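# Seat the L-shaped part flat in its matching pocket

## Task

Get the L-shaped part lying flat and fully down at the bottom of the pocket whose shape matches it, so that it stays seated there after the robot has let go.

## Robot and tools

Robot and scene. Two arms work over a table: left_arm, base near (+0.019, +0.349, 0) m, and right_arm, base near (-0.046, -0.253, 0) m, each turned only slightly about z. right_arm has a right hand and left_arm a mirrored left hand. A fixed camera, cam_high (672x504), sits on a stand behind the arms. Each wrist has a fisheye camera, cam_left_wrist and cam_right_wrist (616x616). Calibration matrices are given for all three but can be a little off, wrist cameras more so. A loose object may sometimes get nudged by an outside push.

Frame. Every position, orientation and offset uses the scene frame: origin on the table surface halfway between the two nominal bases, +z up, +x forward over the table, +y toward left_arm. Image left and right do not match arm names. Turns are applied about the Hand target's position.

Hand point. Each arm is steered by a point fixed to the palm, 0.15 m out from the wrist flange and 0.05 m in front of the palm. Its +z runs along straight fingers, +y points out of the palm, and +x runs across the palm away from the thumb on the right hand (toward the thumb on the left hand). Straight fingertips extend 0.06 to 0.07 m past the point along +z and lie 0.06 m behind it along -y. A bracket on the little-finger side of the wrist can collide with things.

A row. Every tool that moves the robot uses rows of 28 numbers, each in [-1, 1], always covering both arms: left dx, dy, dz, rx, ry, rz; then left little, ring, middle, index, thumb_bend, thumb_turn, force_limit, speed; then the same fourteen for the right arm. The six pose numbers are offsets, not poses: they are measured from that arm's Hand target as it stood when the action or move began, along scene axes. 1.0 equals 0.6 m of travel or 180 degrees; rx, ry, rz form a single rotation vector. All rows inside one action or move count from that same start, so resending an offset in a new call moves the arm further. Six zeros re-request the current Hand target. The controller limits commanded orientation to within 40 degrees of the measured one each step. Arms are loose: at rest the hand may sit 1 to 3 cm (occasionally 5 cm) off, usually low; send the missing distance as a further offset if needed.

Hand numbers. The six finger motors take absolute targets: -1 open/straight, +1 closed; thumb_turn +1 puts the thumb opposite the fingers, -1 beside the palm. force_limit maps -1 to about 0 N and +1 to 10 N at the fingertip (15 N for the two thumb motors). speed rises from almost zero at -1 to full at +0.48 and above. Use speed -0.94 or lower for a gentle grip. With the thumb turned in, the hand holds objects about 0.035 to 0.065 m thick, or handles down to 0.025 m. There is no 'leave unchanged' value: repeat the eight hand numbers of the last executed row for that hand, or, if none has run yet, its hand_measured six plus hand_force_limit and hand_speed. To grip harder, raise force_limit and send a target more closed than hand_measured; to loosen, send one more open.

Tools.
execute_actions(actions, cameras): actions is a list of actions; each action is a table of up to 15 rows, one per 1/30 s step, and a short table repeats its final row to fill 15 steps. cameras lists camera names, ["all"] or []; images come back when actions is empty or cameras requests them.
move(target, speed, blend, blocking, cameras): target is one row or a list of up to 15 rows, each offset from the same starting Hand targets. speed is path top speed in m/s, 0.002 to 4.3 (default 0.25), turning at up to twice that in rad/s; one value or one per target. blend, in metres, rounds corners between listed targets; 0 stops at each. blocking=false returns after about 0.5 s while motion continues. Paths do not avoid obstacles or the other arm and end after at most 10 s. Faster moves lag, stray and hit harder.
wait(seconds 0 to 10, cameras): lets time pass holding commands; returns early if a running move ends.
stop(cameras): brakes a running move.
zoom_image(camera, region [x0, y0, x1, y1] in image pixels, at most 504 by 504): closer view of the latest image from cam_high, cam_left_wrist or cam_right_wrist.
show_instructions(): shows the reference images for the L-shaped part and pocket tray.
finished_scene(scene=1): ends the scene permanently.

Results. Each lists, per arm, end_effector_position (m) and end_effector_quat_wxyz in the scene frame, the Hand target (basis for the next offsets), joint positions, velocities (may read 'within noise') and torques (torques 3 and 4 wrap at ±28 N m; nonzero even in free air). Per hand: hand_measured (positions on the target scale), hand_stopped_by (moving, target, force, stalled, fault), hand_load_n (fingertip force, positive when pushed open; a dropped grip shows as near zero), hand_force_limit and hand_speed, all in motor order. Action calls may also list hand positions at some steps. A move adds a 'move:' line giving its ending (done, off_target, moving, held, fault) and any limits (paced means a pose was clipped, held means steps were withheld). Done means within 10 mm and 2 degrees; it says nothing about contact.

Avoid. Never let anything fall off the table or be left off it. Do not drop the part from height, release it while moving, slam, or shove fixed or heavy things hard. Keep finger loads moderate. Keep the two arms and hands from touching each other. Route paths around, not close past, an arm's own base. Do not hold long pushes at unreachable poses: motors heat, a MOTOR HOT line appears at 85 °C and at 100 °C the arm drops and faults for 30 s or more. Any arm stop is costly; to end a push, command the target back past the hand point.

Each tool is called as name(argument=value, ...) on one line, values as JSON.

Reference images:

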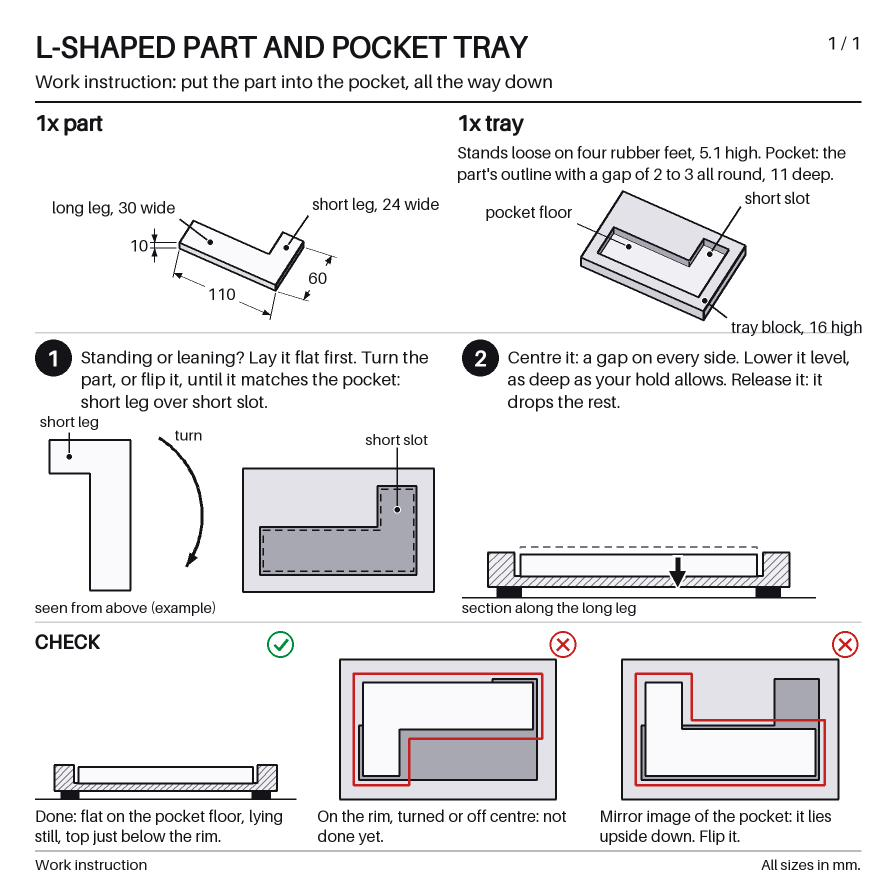

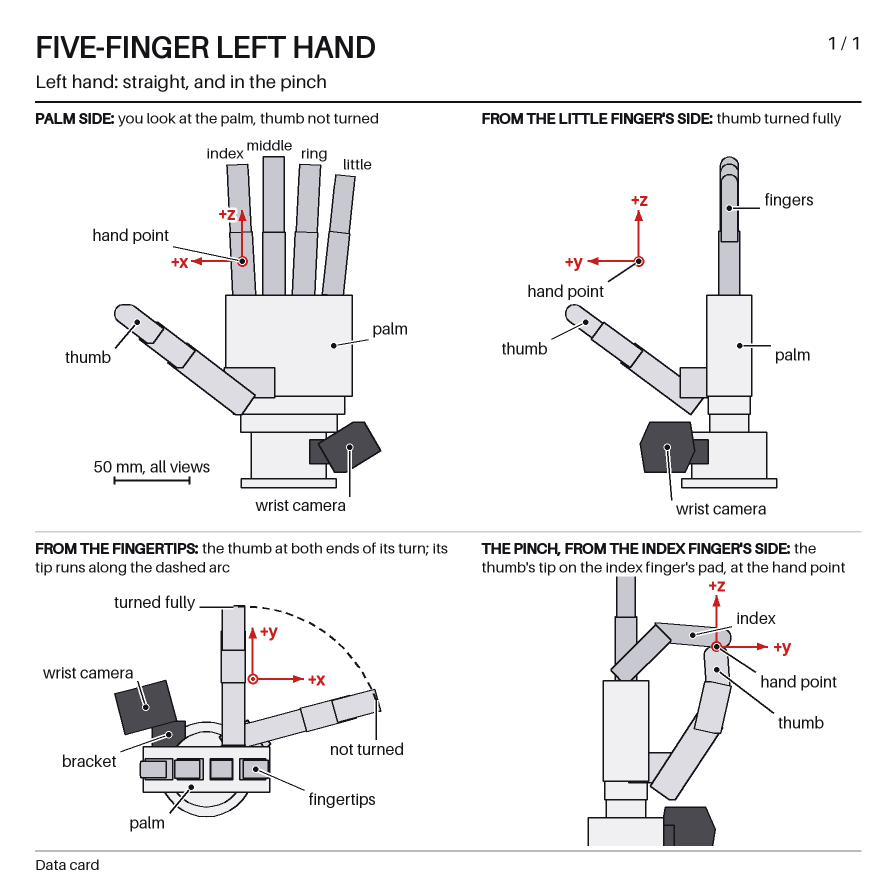

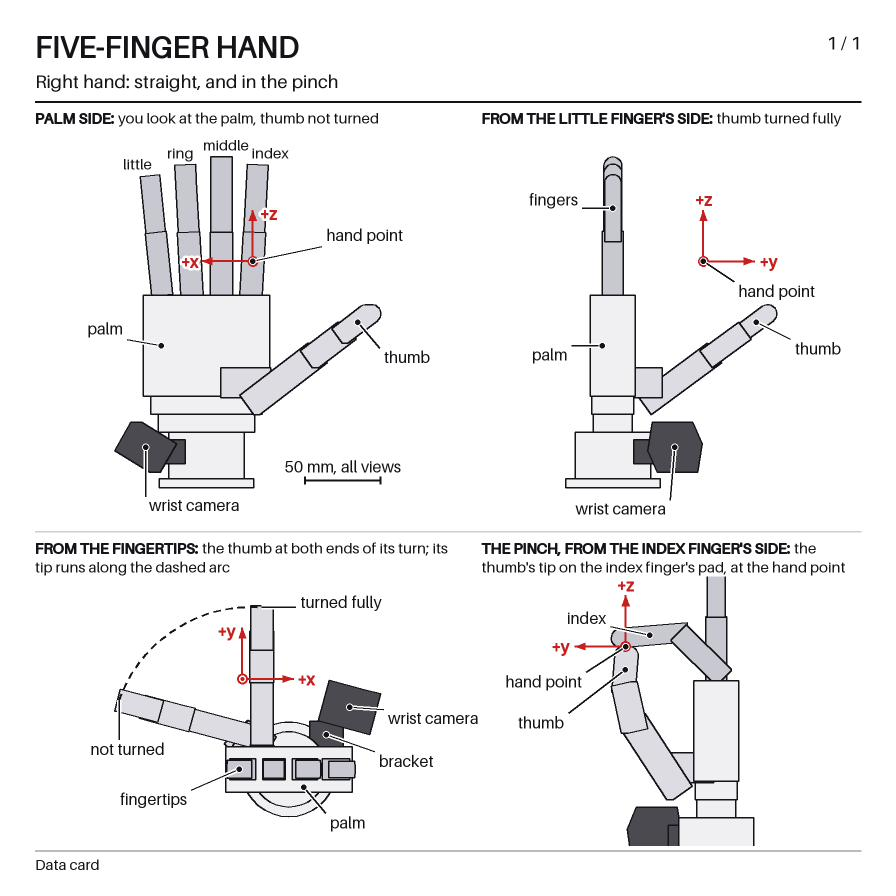

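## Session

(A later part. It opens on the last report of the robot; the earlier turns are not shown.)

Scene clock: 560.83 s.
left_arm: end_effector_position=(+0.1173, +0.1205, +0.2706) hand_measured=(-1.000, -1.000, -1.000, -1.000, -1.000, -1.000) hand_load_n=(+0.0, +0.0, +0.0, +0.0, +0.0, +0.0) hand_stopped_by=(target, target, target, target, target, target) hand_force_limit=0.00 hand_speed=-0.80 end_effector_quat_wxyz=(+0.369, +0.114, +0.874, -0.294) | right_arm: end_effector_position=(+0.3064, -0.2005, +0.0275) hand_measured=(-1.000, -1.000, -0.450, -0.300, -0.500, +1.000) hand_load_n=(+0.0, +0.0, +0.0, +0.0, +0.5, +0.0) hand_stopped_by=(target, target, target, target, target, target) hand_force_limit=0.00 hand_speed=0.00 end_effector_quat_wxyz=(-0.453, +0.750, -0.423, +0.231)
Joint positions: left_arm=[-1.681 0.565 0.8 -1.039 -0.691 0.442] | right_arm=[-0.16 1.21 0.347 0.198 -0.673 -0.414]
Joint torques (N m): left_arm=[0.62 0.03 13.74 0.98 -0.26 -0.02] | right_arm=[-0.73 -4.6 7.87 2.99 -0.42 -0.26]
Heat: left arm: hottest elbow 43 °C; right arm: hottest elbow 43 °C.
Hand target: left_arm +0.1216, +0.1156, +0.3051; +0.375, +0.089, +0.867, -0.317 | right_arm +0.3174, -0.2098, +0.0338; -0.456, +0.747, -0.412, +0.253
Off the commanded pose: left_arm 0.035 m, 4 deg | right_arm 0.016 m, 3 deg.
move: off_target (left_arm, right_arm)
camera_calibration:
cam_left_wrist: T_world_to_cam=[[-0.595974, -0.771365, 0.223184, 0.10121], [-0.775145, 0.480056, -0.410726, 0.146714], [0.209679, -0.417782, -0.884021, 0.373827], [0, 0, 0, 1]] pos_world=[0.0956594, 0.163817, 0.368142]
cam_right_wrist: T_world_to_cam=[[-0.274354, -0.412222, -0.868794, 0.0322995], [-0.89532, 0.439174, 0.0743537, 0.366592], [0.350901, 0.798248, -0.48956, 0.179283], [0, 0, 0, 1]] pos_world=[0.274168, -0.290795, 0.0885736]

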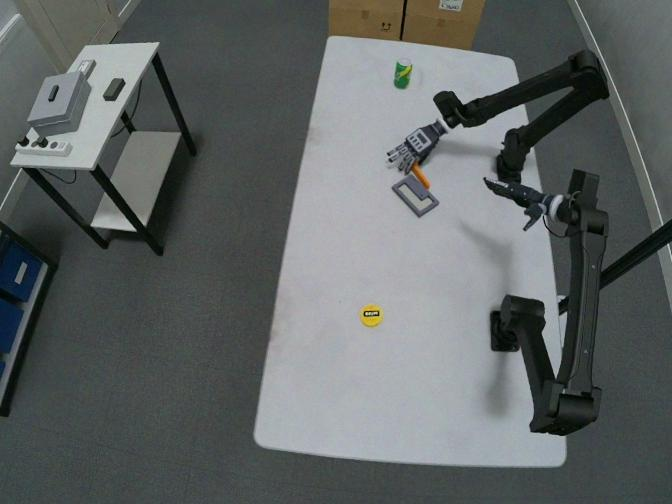

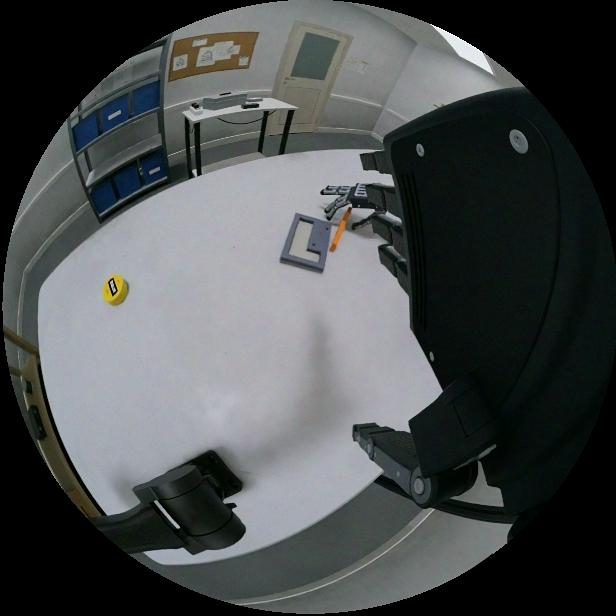

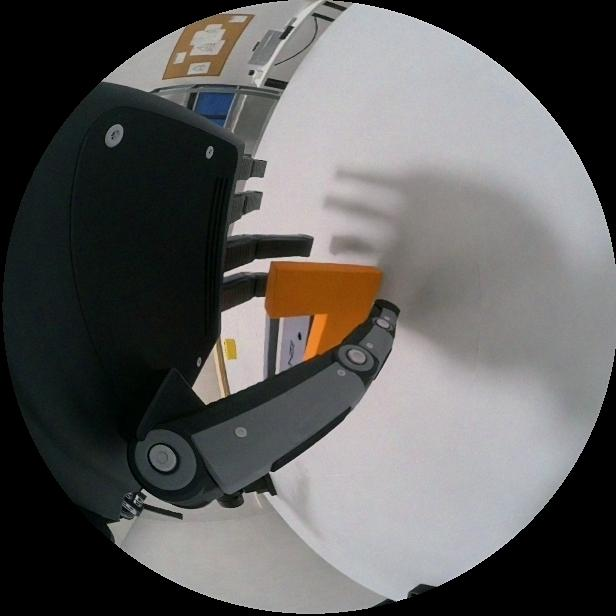

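move(target=[0,0,0,0,0,0,-1,-1,-1,-1,-1,-1,0,-0.8,0,0,0,0,0,0,-1,-1,-0.05,0.0,-0.22,1,-0.2,-0.7], cameras=["cam_left_wrist", "cam_right_wrist"])

zoom_image(camera="cam_left_wrist", region=[280, 150, 400, 270])

zoom_image(camera="cam_right_wrist", region=[290, 210, 470, 390])

Scene clock: 577.27 s.
left_arm: end_effector_position=(+0.1173, +0.1205, +0.2706) hand_measured=(-1.000, -1.000, -1.000, -1.000, -1.000, -1.000) hand_load_n=(+0.0, +0.0, +0.0, +0.0, +0.0, +0.0) hand_stopped_by=(target, target, target, target, target, target) hand_force_limit=0.00 hand_speed=-0.80 end_effector_quat_wxyz=(+0.369, +0.114, +0.874, -0.294) | right_arm: end_effector_position=(+0.3064, -0.2005, +0.0275) hand_measured=(-1.000, -1.000, -0.050, +0.000, -0.220, +1.000) hand_load_n=(+0.0, +0.0, +0.0, +0.0, +0.5, +0.0) hand_stopped_by=(target, target, target, target, target, target) hand_force_limit=-0.20 hand_speed=-0.70 end_effector_quat_wxyz=(-0.453, +0.750, -0.423, +0.231)
Joint positions: left_arm=[-1.681 0.565 0.8 -1.039 -0.691 0.442] | right_arm=[-0.16 1.21 0.347 0.198 -0.673 -0.414]
Joint torques (N m): left_arm=[0.67 0.26 13.67 0.98 -0.28 -0.01] | right_arm=[-0.97 -3.84 7.8 2.99 -0.43 -0.21]
Heat: left arm: hottest elbow 43 °C; right arm: hottest elbow 42 °C.
Hand target: left_arm +0.1216, +0.1156, +0.3051; +0.375, +0.089, +0.867, -0.317 | right_arm +0.3174, -0.2098, +0.0338; -0.456, +0.747, -0.412, +0.253
Off the commanded pose: left_arm 0.035 m, 4 deg | right_arm 0.016 m, 3 deg.
move: off_target (left_arm, right_arm)
camera_calibration:
cam_left_wrist: T_world_to_cam=[[-0.595974, -0.771365, 0.223184, 0.10121], [-0.775145, 0.480056, -0.410726, 0.146714], [0.209679, -0.417782, -0.884021, 0.373827], [0, 0, 0, 1]] pos_world=[0.0956594, 0.163817, 0.368142]
cam_right_wrist: T_world_to_cam=[[-0.274354, -0.412222, -0.868794, 0.0322995], [-0.89532, 0.439174, 0.0743537, 0.366592], [0.350901, 0.798248, -0.48956, 0.179283], [0, 0, 0, 1]] pos_world=[0.274168, -0.290795, 0.0885736]
Images, in order (width x height): cam_left_wrist 616x616, cam_right_wrist 616x616.

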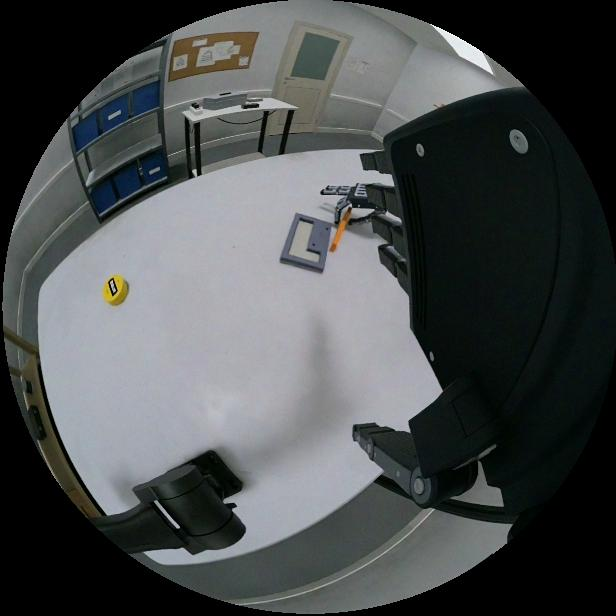

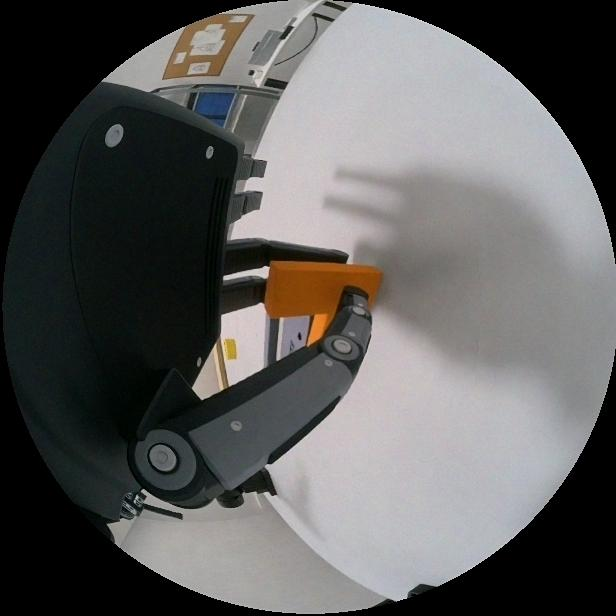

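Scaled by 4.200 from the camera's 616x616 image, which has a finer 880x880 frame.

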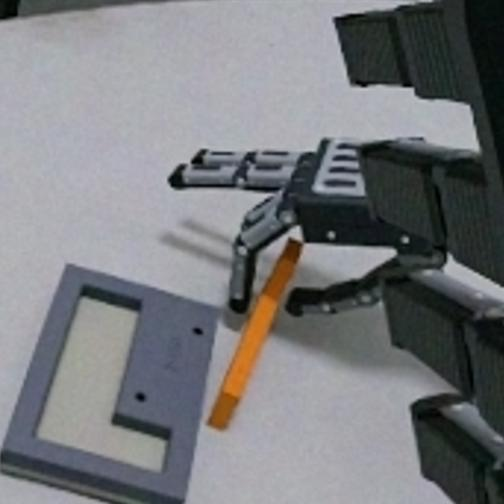

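Scaled by 2.800 from the camera's 616x616 image, which has a finer 880x880 frame.

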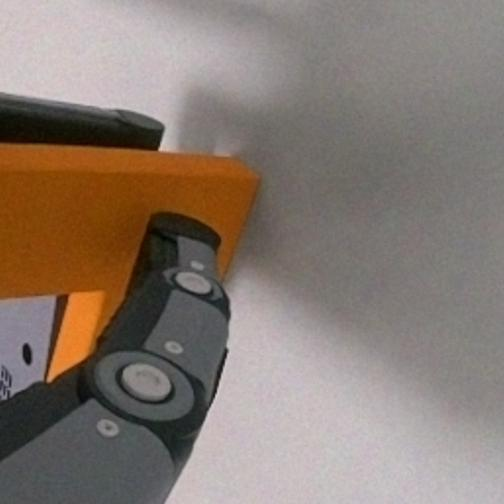

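move(target=[0,0,0,0,0,0,-1,-1,-1,-1,-1,-1,0,-0.8,0,0,0,0,0,0,-1,-1,0.45,0.45,-0.22,1,-0.2,-0.9], cameras=["cam_left_wrist", "cam_right_wrist"])

zoom_image(camera="cam_left_wrist", region=[280, 150, 400, 270])

zoom_image(camera="cam_right_wrist", region=[290, 210, 470, 390])

Scene clock: 585.47 s.
left_arm: end_effector_position=(+0.1173, +0.1205, +0.2706) hand_measured=(-1.000, -1.000, -1.000, -1.000, -1.000, -1.000) hand_load_n=(+0.0, +0.0, +0.0, +0.0, +0.0, +0.0) hand_stopped_by=(target, target, target, target, target, target) hand_force_limit=0.00 hand_speed=-0.80 end_effector_quat_wxyz=(+0.369, +0.114, +0.874, -0.294) | right_arm: end_effector_position=(+0.3064, -0.2005, +0.0275) hand_measured=(-1.000, -1.000, +0.114, +0.146, -0.222, +1.000) hand_load_n=(+0.0, +0.0, +5.0, +4.0, +3.0, +1.0) hand_stopped_by=(target, target, force, force, target, target) hand_force_limit=-0.20 hand_speed=-0.90 end_effector_quat_wxyz=(-0.453, +0.750, -0.423, +0.231)
Joint positions: left_arm=[-1.681 0.565 0.8 -1.039 -0.691 0.442] | right_arm=[-0.16 1.21 0.347 0.198 -0.673 -0.414]
Joint torques (N m): left_arm=[0.73 0.32 13.75 0.96 -0.3 -0.01] | right_arm=[-0.32 -4.6 7.88 2.99 -0.4 -0.2]
Heat: left arm: hottest elbow 43 °C; right arm: hottest elbow 42 °C.
Hand target: left_arm +0.1216, +0.1156, +0.3051; +0.375, +0.089, +0.867, -0.317 | right_arm +0.3174, -0.2098, +0.0338; -0.456, +0.747, -0.412, +0.253
Off the commanded pose: left_arm 0.035 m, 4 deg | right_arm 0.016 m, 3 deg.
move: off_target (left_arm, right_arm)
camera_calibration:
cam_left_wrist: T_world_to_cam=[[-0.595974, -0.771365, 0.223184, 0.10121], [-0.775145, 0.480056, -0.410726, 0.146714], [0.209679, -0.417782, -0.884021, 0.373827], [0, 0, 0, 1]] pos_world=[0.0956594, 0.163817, 0.368142]
cam_right_wrist: T_world_to_cam=[[-0.274354, -0.412222, -0.868794, 0.0322995], [-0.89532, 0.439174, 0.0743537, 0.366592], [0.350901, 0.798248, -0.48956, 0.179283], [0, 0, 0, 1]] pos_world=[0.274168, -0.290795, 0.0885736]
Images, in order (width x height): cam_left_wrist 616x616, cam_right_wrist 616x616.

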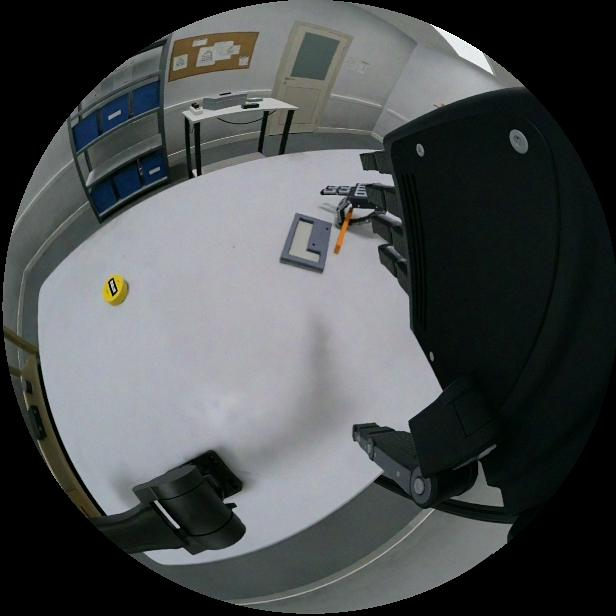

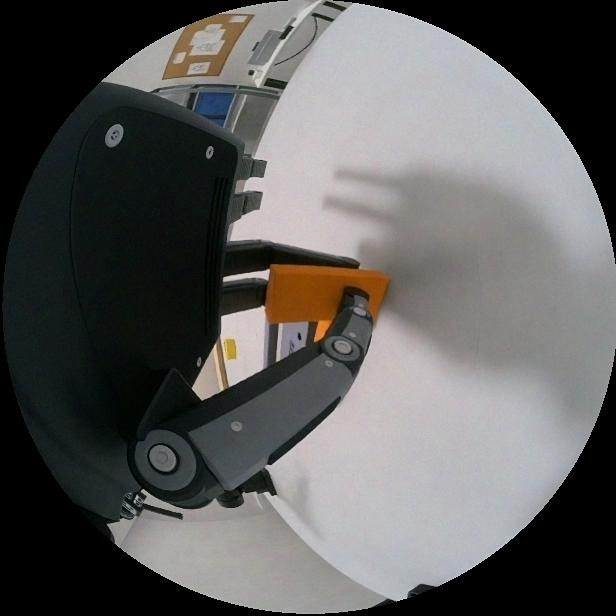

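Scaled by 4.200 from the camera's 616x616 image, which has a finer 880x880 frame.

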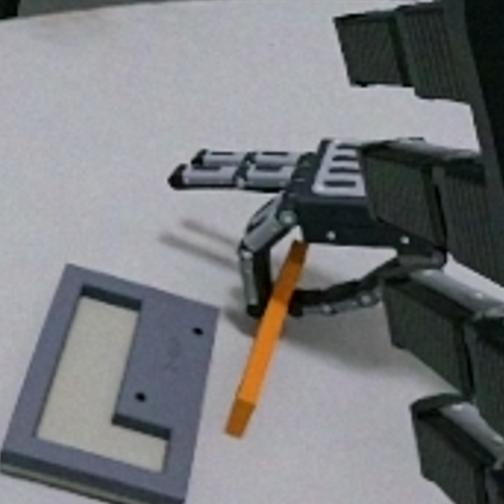

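Scaled by 2.800 from the camera's 616x616 image, which has a finer 880x880 frame.

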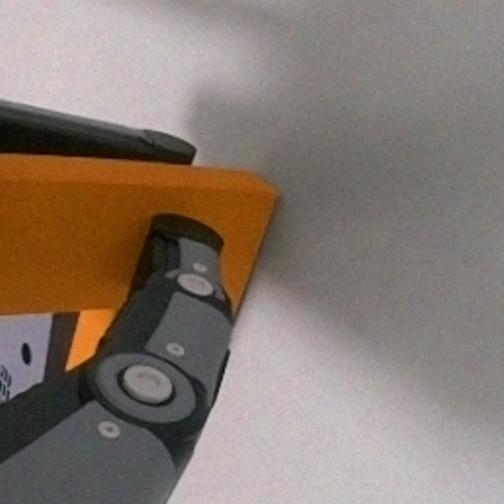

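move(target=[0,0,0,0,0,0,-1,-1,-1,-1,-1,-1,0,-0.8,0,0,0,0,0,0,-1,-1,-0.05,0.0,-0.38,1,-0.2,-0.75], cameras=["cam_left_wrist", "cam_right_wrist"])

zoom_image(camera="cam_right_wrist", region=[250, 210, 430, 390])

zoom_image(camera="cam_left_wrist", region=[280, 150, 400, 270])

Scene clock: 737.93 s.
left_arm: end_effector_position=(+0.1173, +0.1205, +0.2706) hand_measured=(-1.000, -1.000, -1.000, -1.000, -1.000, -1.000) hand_load_n=(+0.0, +0.0, +0.0, +0.0, +0.0, +0.0) hand_stopped_by=(target, target, target, target, target, target) hand_force_limit=0.00 hand_speed=-0.80 end_effector_quat_wxyz=(+0.369, +0.114, +0.874, -0.294) | right_arm: end_effector_position=(+0.3064, -0.2005, +0.0275) hand_measured=(-1.000, -1.000, -0.050, +0.000, -0.380, +1.000) hand_load_n=(+0.0, +0.0, +0.0, +0.0, +0.5, +0.0) hand_stopped_by=(target, target, target, target, target, target) hand_force_limit=-0.20 hand_speed=-0.75 end_effector_quat_wxyz=(-0.453, +0.750, -0.423, +0.231)
Joint positions: left_arm=[-1.681 0.565 0.8 -1.039 -0.691 0.442] | right_arm=[-0.16 1.21 0.347 0.198 -0.673 -0.414]
Joint torques (N m): left_arm=[0.56 0.26 13.86 1.09 -0.3 -0.02] | right_arm=[-0.85 -4.48 7.91 2.88 -0.39 -0.23]
Heat: left arm: hottest elbow 45 °C; right arm: hottest elbow 40 °C.
Hand target: left_arm +0.1216, +0.1156, +0.3051; +0.375, +0.089, +0.867, -0.317 | right_arm +0.3174, -0.2098, +0.0338; -0.456, +0.747, -0.412, +0.253
Off the commanded pose: left_arm 0.035 m, 4 deg | right_arm 0.016 m, 3 deg.
move: off_target (left_arm, right_arm)
camera_calibration:
cam_left_wrist: T_world_to_cam=[[-0.595974, -0.771365, 0.223184, 0.10121], [-0.775145, 0.480056, -0.410726, 0.146714], [0.209679, -0.417782, -0.884021, 0.373827], [0, 0, 0, 1]] pos_world=[0.0956594, 0.163817, 0.368142]
cam_right_wrist: T_world_to_cam=[[-0.274354, -0.412222, -0.868794, 0.0322995], [-0.89532, 0.439174, 0.0743537, 0.366592], [0.350901, 0.798248, -0.48956, 0.179283], [0, 0, 0, 1]] pos_world=[0.274168, -0.290795, 0.0885736]
Images, in order (width x height): cam_left_wrist 616x616, cam_right_wrist 616x616.

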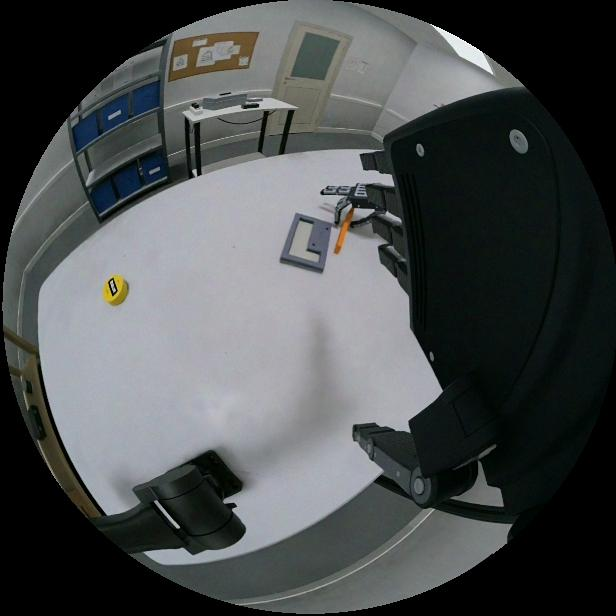

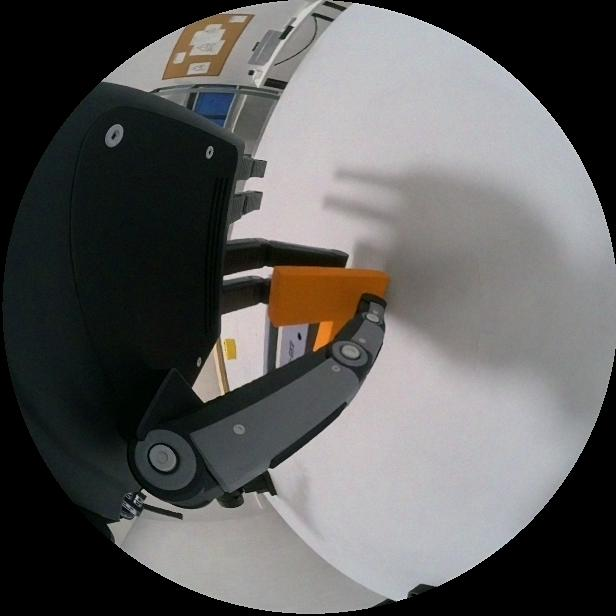

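Scaled by 2.800 from the camera's 616x616 image, which has a finer 880x880 frame.

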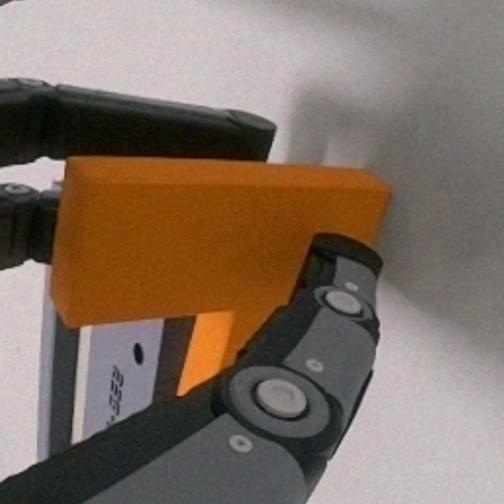

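Scaled by 4.200 from the camera's 616x616 image, which has a finer 880x880 frame.

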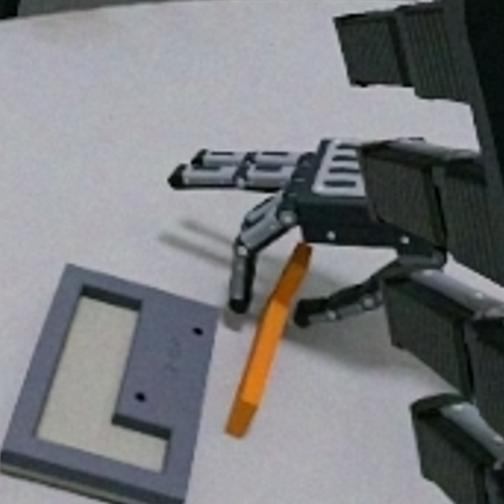

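move(target=[0,0,0,0,0,0,-1,-1,-1,-1,-1,-1,0,-0.8,0.002,-0.002,0.04,0,0,0,-1,-1,-0.05,0.0,-0.42,1,-0.2,-0.75], speed=0.08, cameras=["cam_left_wrist", "cam_right_wrist"])

zoom_image(camera="cam_right_wrist", region=[250, 210, 430, 390])

zoom_image(camera="cam_left_wrist", region=[280, 150, 400, 270])

Scene clock: 745.43 s.
left_arm: end_effector_position=(+0.1173, +0.1205, +0.2706) hand_measured=(-1.000, -1.000, -1.000, -1.000, -1.000, -1.000) hand_load_n=(+0.0, +0.0, +0.0, +0.0, +0.0, +0.0) hand_stopped_by=(target, target, target, target, target, target) hand_force_limit=0.00 hand_speed=-0.80 end_effector_quat_wxyz=(+0.369, +0.114, +0.874, -0.294) | right_arm: end_effector_position=(+0.2977, -0.1990, +0.0344) hand_measured=(-1.000, -1.000, -0.050, +0.000, -0.420, +1.000) hand_load_n=(+0.0, +0.0, +0.0, +0.0, +0.0, +0.0) hand_stopped_by=(target, target, target, target, target, target) hand_force_limit=-0.20 hand_speed=-0.75 end_effector_quat_wxyz=(-0.451, +0.751, -0.428, +0.223)
Joint positions: left_arm=[-1.681 0.565 0.8 -1.039 -0.691 0.442] | right_arm=[-0.161 1.157 0.347 0.125 -0.675 -0.414]
Joint torques (N m): left_arm=[0.73 -0.09 13.78 1.01 -0.29 -0.03] | right_arm=[-0.85 -6.36 11.19 1.4 -0.44 -0.24]
Heat: left arm: hottest elbow 45 °C; right arm: hottest elbow 40 °C.
Hand target: left_arm +0.1216, +0.1156, +0.3051; +0.375, +0.089, +0.867, -0.317 | right_arm +0.3186, -0.2110, +0.0578; -0.456, +0.747, -0.412, +0.253
Off the commanded pose: left_arm 0.035 m, 4 deg | right_arm 0.034 m, 4 deg.
move: off_target (left_arm, right_arm)
camera_calibration:
cam_left_wrist: T_world_to_cam=[[-0.595974, -0.771365, 0.223184, 0.10121], [-0.775145, 0.480056, -0.410726, 0.146714], [0.209679, -0.417782, -0.884021, 0.373827], [0, 0, 0, 1]] pos_world=[0.0956594, 0.163817, 0.368142]
cam_right_wrist: T_world_to_cam=[[-0.291235, -0.4077, -0.865426, 0.0424899], [-0.893547, 0.439049, 0.0938634, 0.356407], [0.341697, 0.800635, -0.492166, 0.187777], [0, 0, 0, 1]] pos_world=[0.266678, -0.289498, 0.0957358]
Images, in order (width x height): cam_left_wrist 616x616, cam_right_wrist 616x616.

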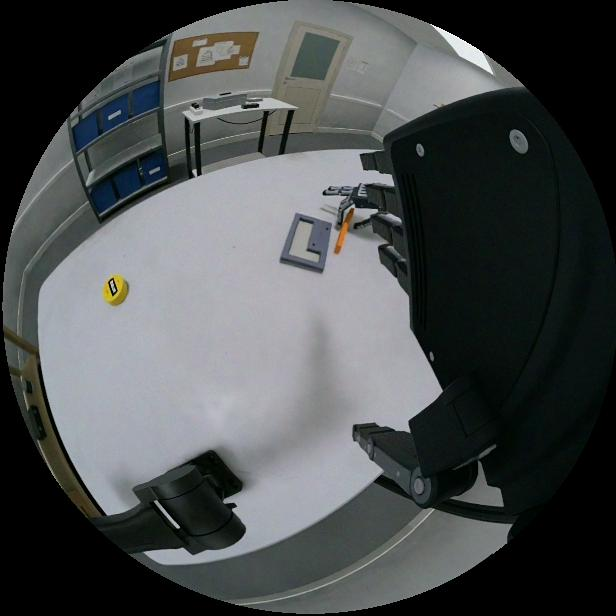

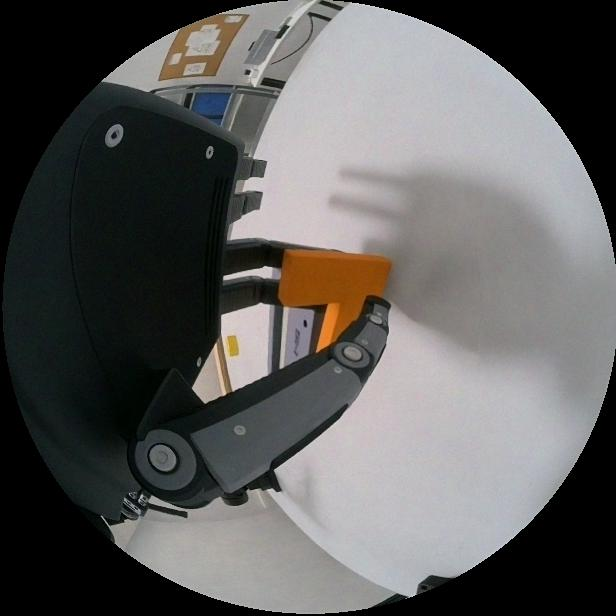

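Scaled by 2.800 from the camera's 616x616 image, which has a finer 880x880 frame.

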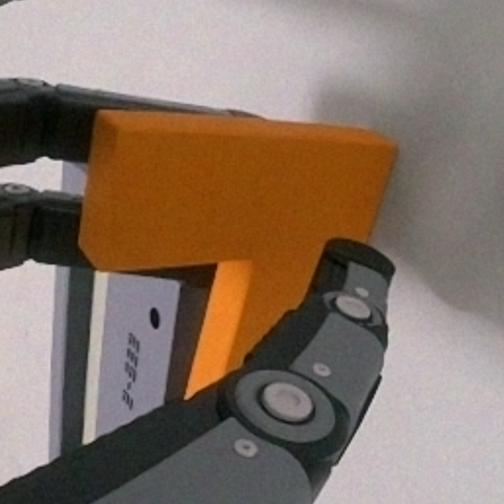

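Scaled by 4.200 from the camera's 616x616 image, which has a finer 880x880 frame.

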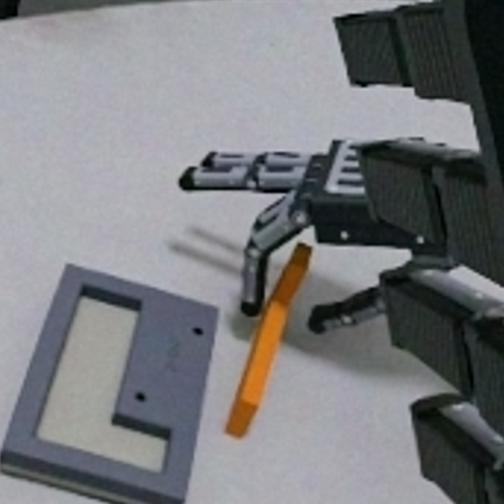

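move(target=[[0,0,0,0,0,0,-1,-1,-1,-1,-1,-1,0,-0.8,0.0025,0,0.067,0,0,0,-1,-1,-0.05,0.0,-0.42,1,-0.2,-0.75],[0,0,0,0,0,0,-1,-1,-1,-1,-1,-1,0,-0.8,0.0025,-0.0003,-0.0033,0,0,0,-1,-1,-0.05,0.0,-0.42,1,-0.2,-0.75]], speed=0.1, cameras=["cam_left_wrist", "cam_right_wrist"])

zoom_image(camera="cam_right_wrist", region=[250, 210, 430, 390])

zoom_image(camera="cam_left_wrist", region=[280, 150, 400, 270])

Scene clock: 768.97 s.
left_arm: end_effector_position=(+0.1173, +0.1205, +0.2706) hand_measured=(-1.000, -1.000, -1.000, -1.000, -1.000, -1.000) hand_load_n=(+0.0, +0.0, +0.0, +0.0, +0.0, +0.0) hand_stopped_by=(target, target, target, target, target, target) hand_force_limit=0.00 hand_speed=-0.80 end_effector_quat_wxyz=(+0.369, +0.114, +0.874, -0.294) | right_arm: end_effector_position=(+0.3084, -0.2019, +0.0484) hand_measured=(-1.000, -1.000, -0.050, +0.000, -0.420, +1.000) hand_load_n=(+0.0, +0.0, +0.0, +0.0, +0.0, +0.0) hand_stopped_by=(target, target, target, target, target, target) hand_force_limit=-0.20 hand_speed=-0.75 end_effector_quat_wxyz=(-0.452, +0.750, -0.423, +0.231)
Joint positions: left_arm=[-1.681 0.565 0.8 -1.039 -0.691 0.442] | right_arm=[-0.163 1.141 0.381 0.092 -0.675 -0.417]
Joint torques (N m): left_arm=[0.5 0.15 13.74 0.95 -0.3 -0.01] | right_arm=[-0.32 -4.25 8.66 2.84 -0.43 -0.23]
Heat: left arm: hottest elbow 45 °C; right arm: hottest elbow 41 °C.
Hand target: left_arm +0.1216, +0.1156, +0.3051; +0.375, +0.089, +0.867, -0.317 | right_arm +0.3201, -0.2112, +0.0558; -0.456, +0.747, -0.412, +0.253
Off the commanded pose: left_arm 0.035 m, 4 deg | right_arm 0.017 m, 3 deg.
move: off_target (left_arm, right_arm)
camera_calibration:
cam_left_wrist: T_world_to_cam=[[-0.595974, -0.771365, 0.223184, 0.10121], [-0.775145, 0.480056, -0.410726, 0.146714], [0.209679, -0.417782, -0.884021, 0.373827], [0, 0, 0, 1]] pos_world=[0.0956594, 0.163817, 0.368142]
cam_right_wrist: T_world_to_cam=[[-0.275675, -0.412685, -0.868156, 0.0507145], [-0.895077, 0.439507, 0.0752999, 0.367319], [0.350485, 0.797825, -0.490546, 0.189998], [0, 0, 0, 1]] pos_world=[0.276168, -0.292095, 0.109572]
Images, in order (width x height): cam_left_wrist 616x616, cam_right_wrist 616x616.

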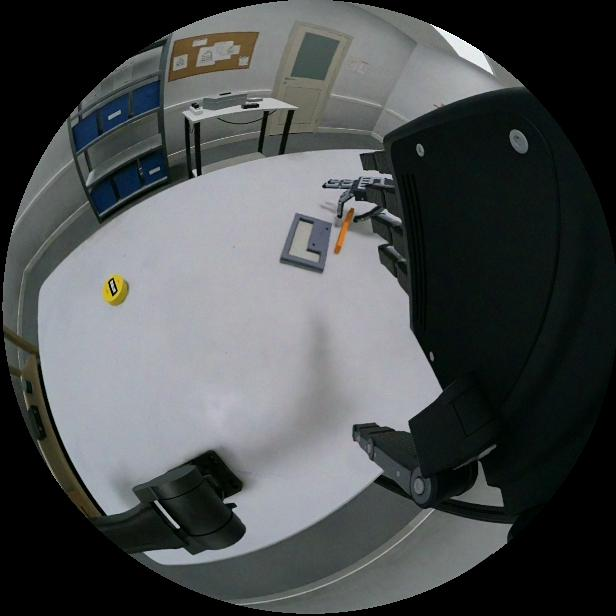

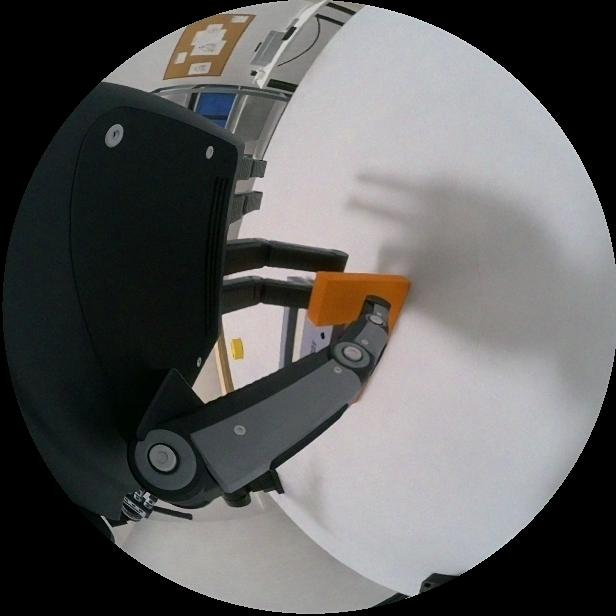

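Scaled by 2.800 from the camera's 616x616 image, which has a finer 880x880 frame.

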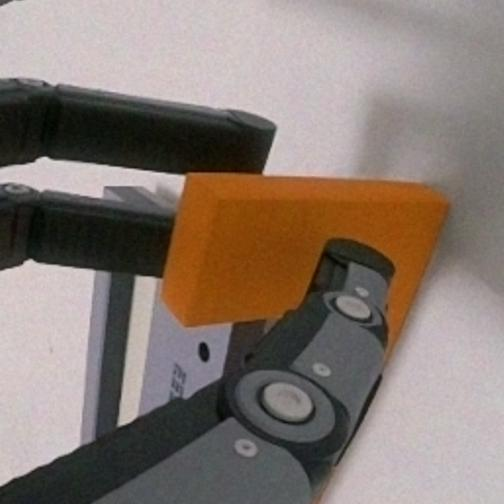

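Scaled by 4.200 from the camera's 616x616 image, which has a finer 880x880 frame.

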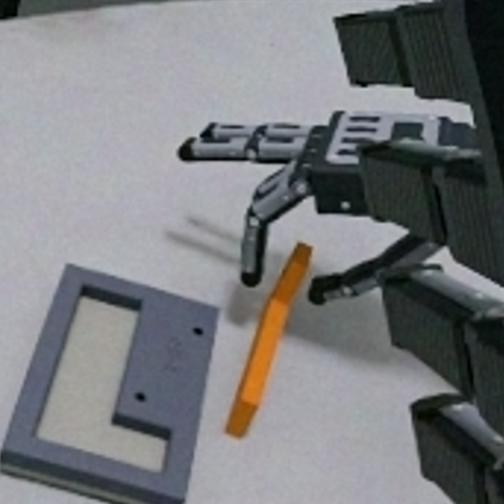

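move(target=[[0,0,0,0,0,0,-1,-1,-1,-1,-1,-1,0,-0.8,0,0,0,0,0,0,-1,-1,-0.05,0.0,-0.22,1,-0.2,-0.75],[0,0,0,0,0,0,-1,-1,-1,-1,-1,-1,0,-0.8,0,0,0,0,0,0,-1,-1,0.45,0.45,-0.22,1,-0.15,-0.9]], cameras=["cam_left_wrist", "cam_right_wrist"])

zoom_image(camera="cam_right_wrist", region=[250, 210, 430, 390])

zoom_image(camera="cam_left_wrist", region=[280, 150, 400, 270])

Scene clock: 790.73 s.
left_arm: end_effector_position=(+0.1173, +0.1205, +0.2706) hand_measured=(-1.000, -1.000, -1.000, -1.000, -1.000, -1.000) hand_load_n=(+0.0, +0.0, +0.0, +0.0, +0.0, +0.0) hand_stopped_by=(target, target, target, target, target, target) hand_force_limit=0.00 hand_speed=-0.80 end_effector_quat_wxyz=(+0.369, +0.114, +0.874, -0.294) | right_arm: end_effector_position=(+0.3083, -0.2017, +0.0485) hand_measured=(-1.000, -1.000, +0.114, +0.146, -0.222, +1.000) hand_load_n=(+0.0, +0.0, +6.0, +4.5, +3.0, +0.5) hand_stopped_by=(target, target, force, force, target, target) hand_force_limit=-0.15 hand_speed=-0.90 end_effector_quat_wxyz=(-0.453, +0.750, -0.423, +0.231)
Joint positions: left_arm=[-1.681 0.565 0.8 -1.039 -0.691 0.442] | right_arm=[-0.163 1.141 0.381 0.092 -0.677 -0.417]
Joint torques (N m): left_arm=[0.67 0.26 13.79 0.92 -0.29 -0.03] | right_arm=[-0.73 -4.37 8.64 2.89 -0.39 -0.2]
Heat: left arm: hottest elbow 45 °C; right arm: hottest elbow 41 °C.
Hand target: left_arm +0.1216, +0.1156, +0.3051; +0.375, +0.089, +0.867, -0.317 | right_arm +0.3201, -0.2112, +0.0558; -0.456, +0.747, -0.412, +0.253
Off the commanded pose: left_arm 0.035 m, 4 deg | right_arm 0.017 m, 3 deg.
move: off_target (left_arm, right_arm); target 2's new numbers were sent with right_arm's hand 0.017 m and 3 deg from that target
camera_calibration:
cam_left_wrist: T_world_to_cam=[[-0.595974, -0.771365, 0.223184, 0.10121], [-0.775145, 0.480056, -0.410726, 0.146714], [0.209679, -0.417782, -0.884021, 0.373827], [0, 0, 0, 1]] pos_world=[0.0956594, 0.163817, 0.368142]
cam_right_wrist: T_world_to_cam=[[-0.274996, -0.412237, -0.868584, 0.0508338], [-0.895593, 0.438426, 0.075467, 0.367076], [0.349699, 0.798651, -0.489762, 0.190338], [0, 0, 0, 1]] pos_world=[0.276169, -0.291994, 0.109671]
Images, in order (width x height): cam_left_wrist 616x616, cam_right_wrist 616x616.

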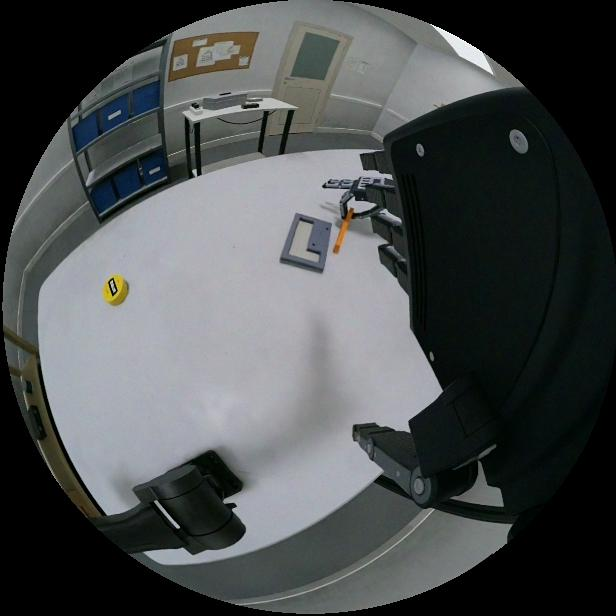

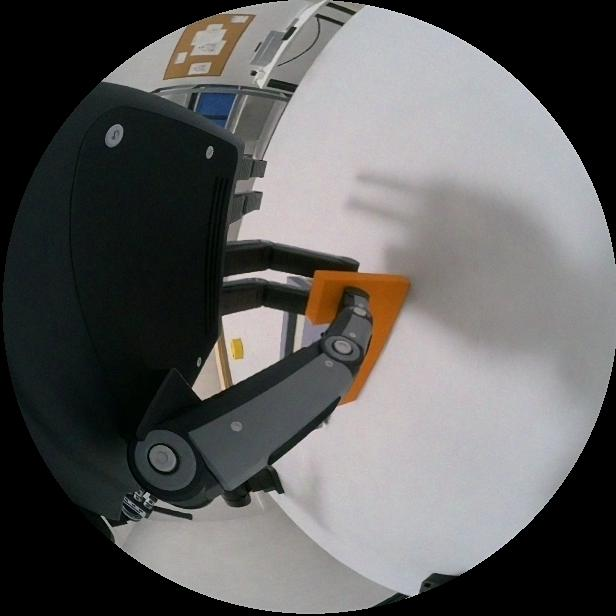

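Scaled by 2.800 from the camera's 616x616 image, which has a finer 880x880 frame.

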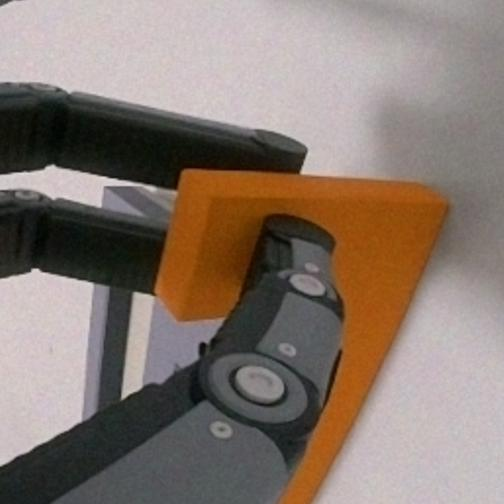

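Scaled by 4.200 from the camera's 616x616 image, which has a finer 880x880 frame.

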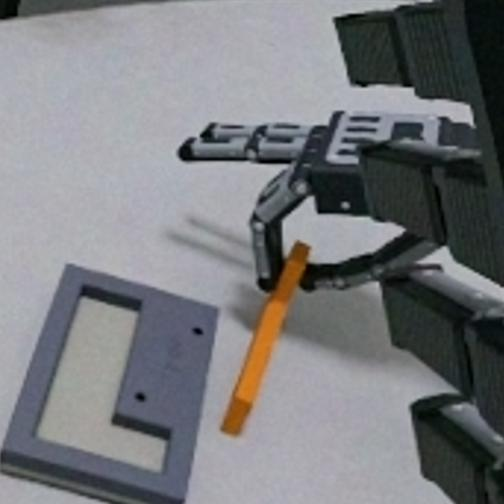

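move(target=[0,0,0,0,0,0,-1,-1,-1,-1,-1,-1,0,-0.8,-0.01,-0.02,0.2,0,0,0,-1,-1,0.45,0.45,-0.22,1,-0.15,-0.9], speed=0.12, cameras=["all"])

zoom_image(camera="cam_right_wrist", region=[250, 210, 430, 430])

zoom_image(camera="cam_left_wrist", region=[280, 130, 400, 250])

Scene clock: 799.93 s.
left_arm: end_effector_position=(+0.1173, +0.1205, +0.2706) hand_measured=(-1.000, -1.000, -1.000, -1.000, -1.000, -1.000) hand_load_n=(+0.0, +0.0, +0.0, +0.0, +0.0, +0.0) hand_stopped_by=(target, target, target, target, target, target) hand_force_limit=0.00 hand_speed=-0.80 end_effector_quat_wxyz=(+0.369, +0.114, +0.874, -0.294) | right_arm: end_effector_position=(+0.2960, -0.2112, +0.1407) hand_measured=(-1.000, -1.000, +0.114, +0.146, -0.222, +1.000) hand_load_n=(+0.0, +0.0, +6.0, +4.5, +3.0, +0.5) hand_stopped_by=(target, target, force, force, target, target) hand_force_limit=-0.15 hand_speed=-0.90 end_effector_quat_wxyz=(-0.449, +0.752, -0.431, +0.217)
Joint positions: left_arm=[-1.681 0.565 0.8 -1.039 -0.691 0.442] | right_arm=[-0.21 0.908 0.551 -0.368 -0.713 -0.455]
Joint torques (N m): left_arm=[0.79 0.38 13.71 1.03 -0.29 -0.05] | right_arm=[-0.97 -4.66 14.84 1.32 -0.48 -0.26]
Heat: left arm: hottest elbow 45 °C; right arm: hottest elbow 41 °C.
Hand target: left_arm +0.1216, +0.1156, +0.3051; +0.375, +0.089, +0.867, -0.317 | right_arm +0.3141, -0.2232, +0.1758; -0.456, +0.747, -0.412, +0.253
Off the commanded pose: left_arm 0.035 m, 4 deg | right_arm 0.041 m, 5 deg.
move: off_target (left_arm, right_arm)
camera_calibration:
cam_left_wrist: T_world_to_cam=[[-0.595974, -0.771365, 0.223184, 0.10121], [-0.775145, 0.480056, -0.410726, 0.146714], [0.209679, -0.417782, -0.884021, 0.373827], [0, 0, 0, 1]] pos_world=[0.0956594, 0.163817, 0.368142]
cam_right_wrist: T_world_to_cam=[[-0.302079, -0.404766, -0.863083, 0.132401], [-0.892574, 0.438026, 0.106977, 0.347906], [0.334752, 0.802682, -0.493602, 0.253149], [0, 0, 0, 1]] pos_world=[0.265786, -0.301999, 0.20201]

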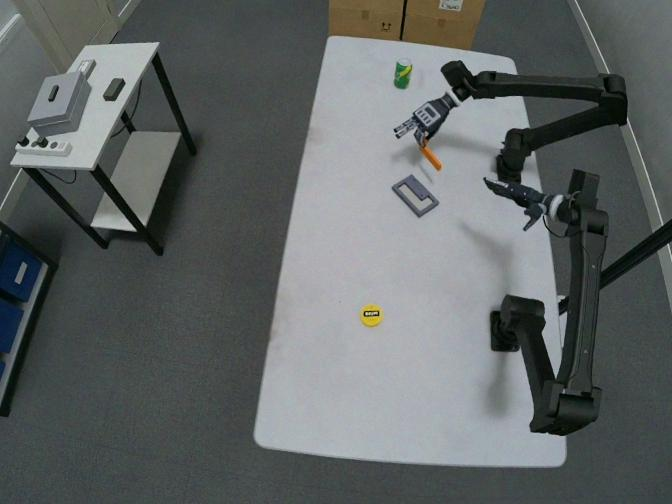

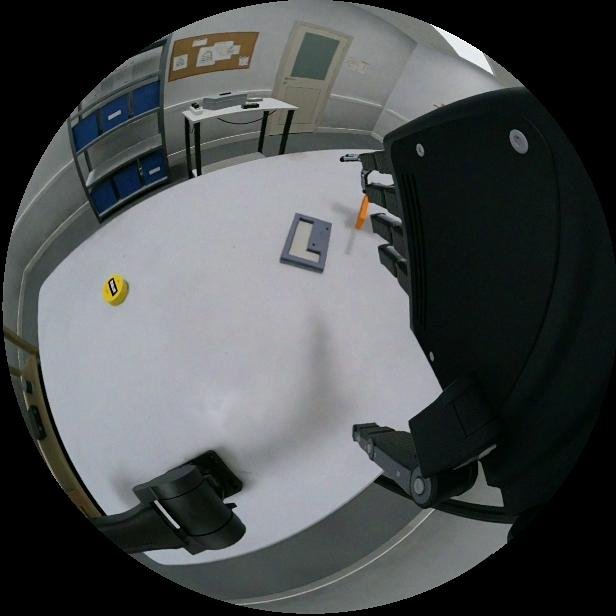

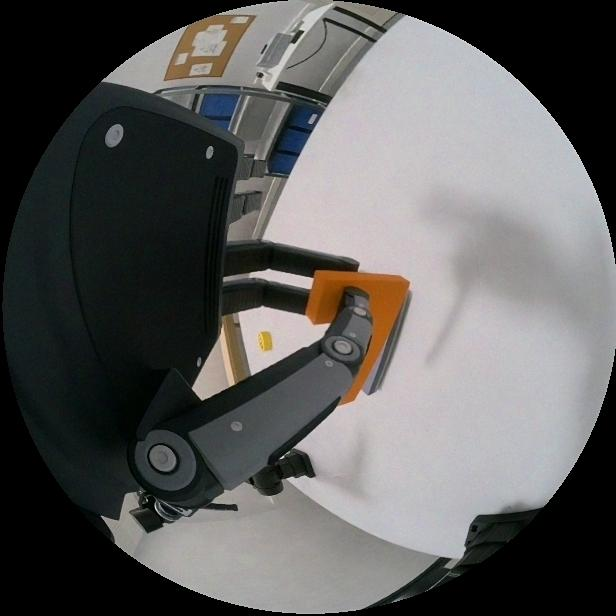

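Scaled by 2.291 from the camera's 616x616 image, which has a finer 880x880 frame.

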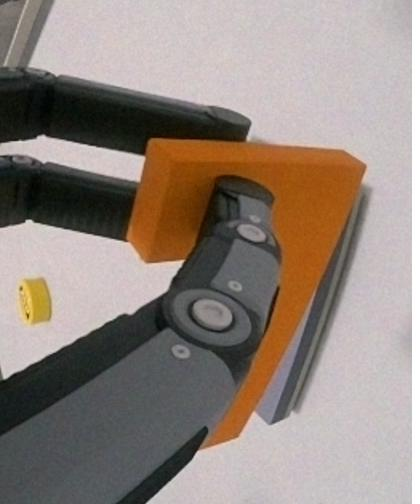

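Scaled by 4.200 from the camera's 616x616 image, which has a finer 880x880 frame.

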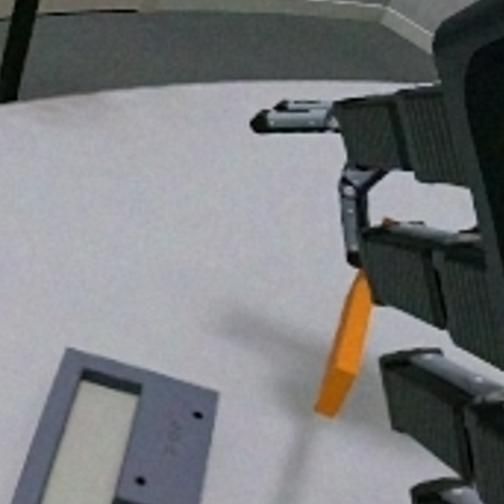

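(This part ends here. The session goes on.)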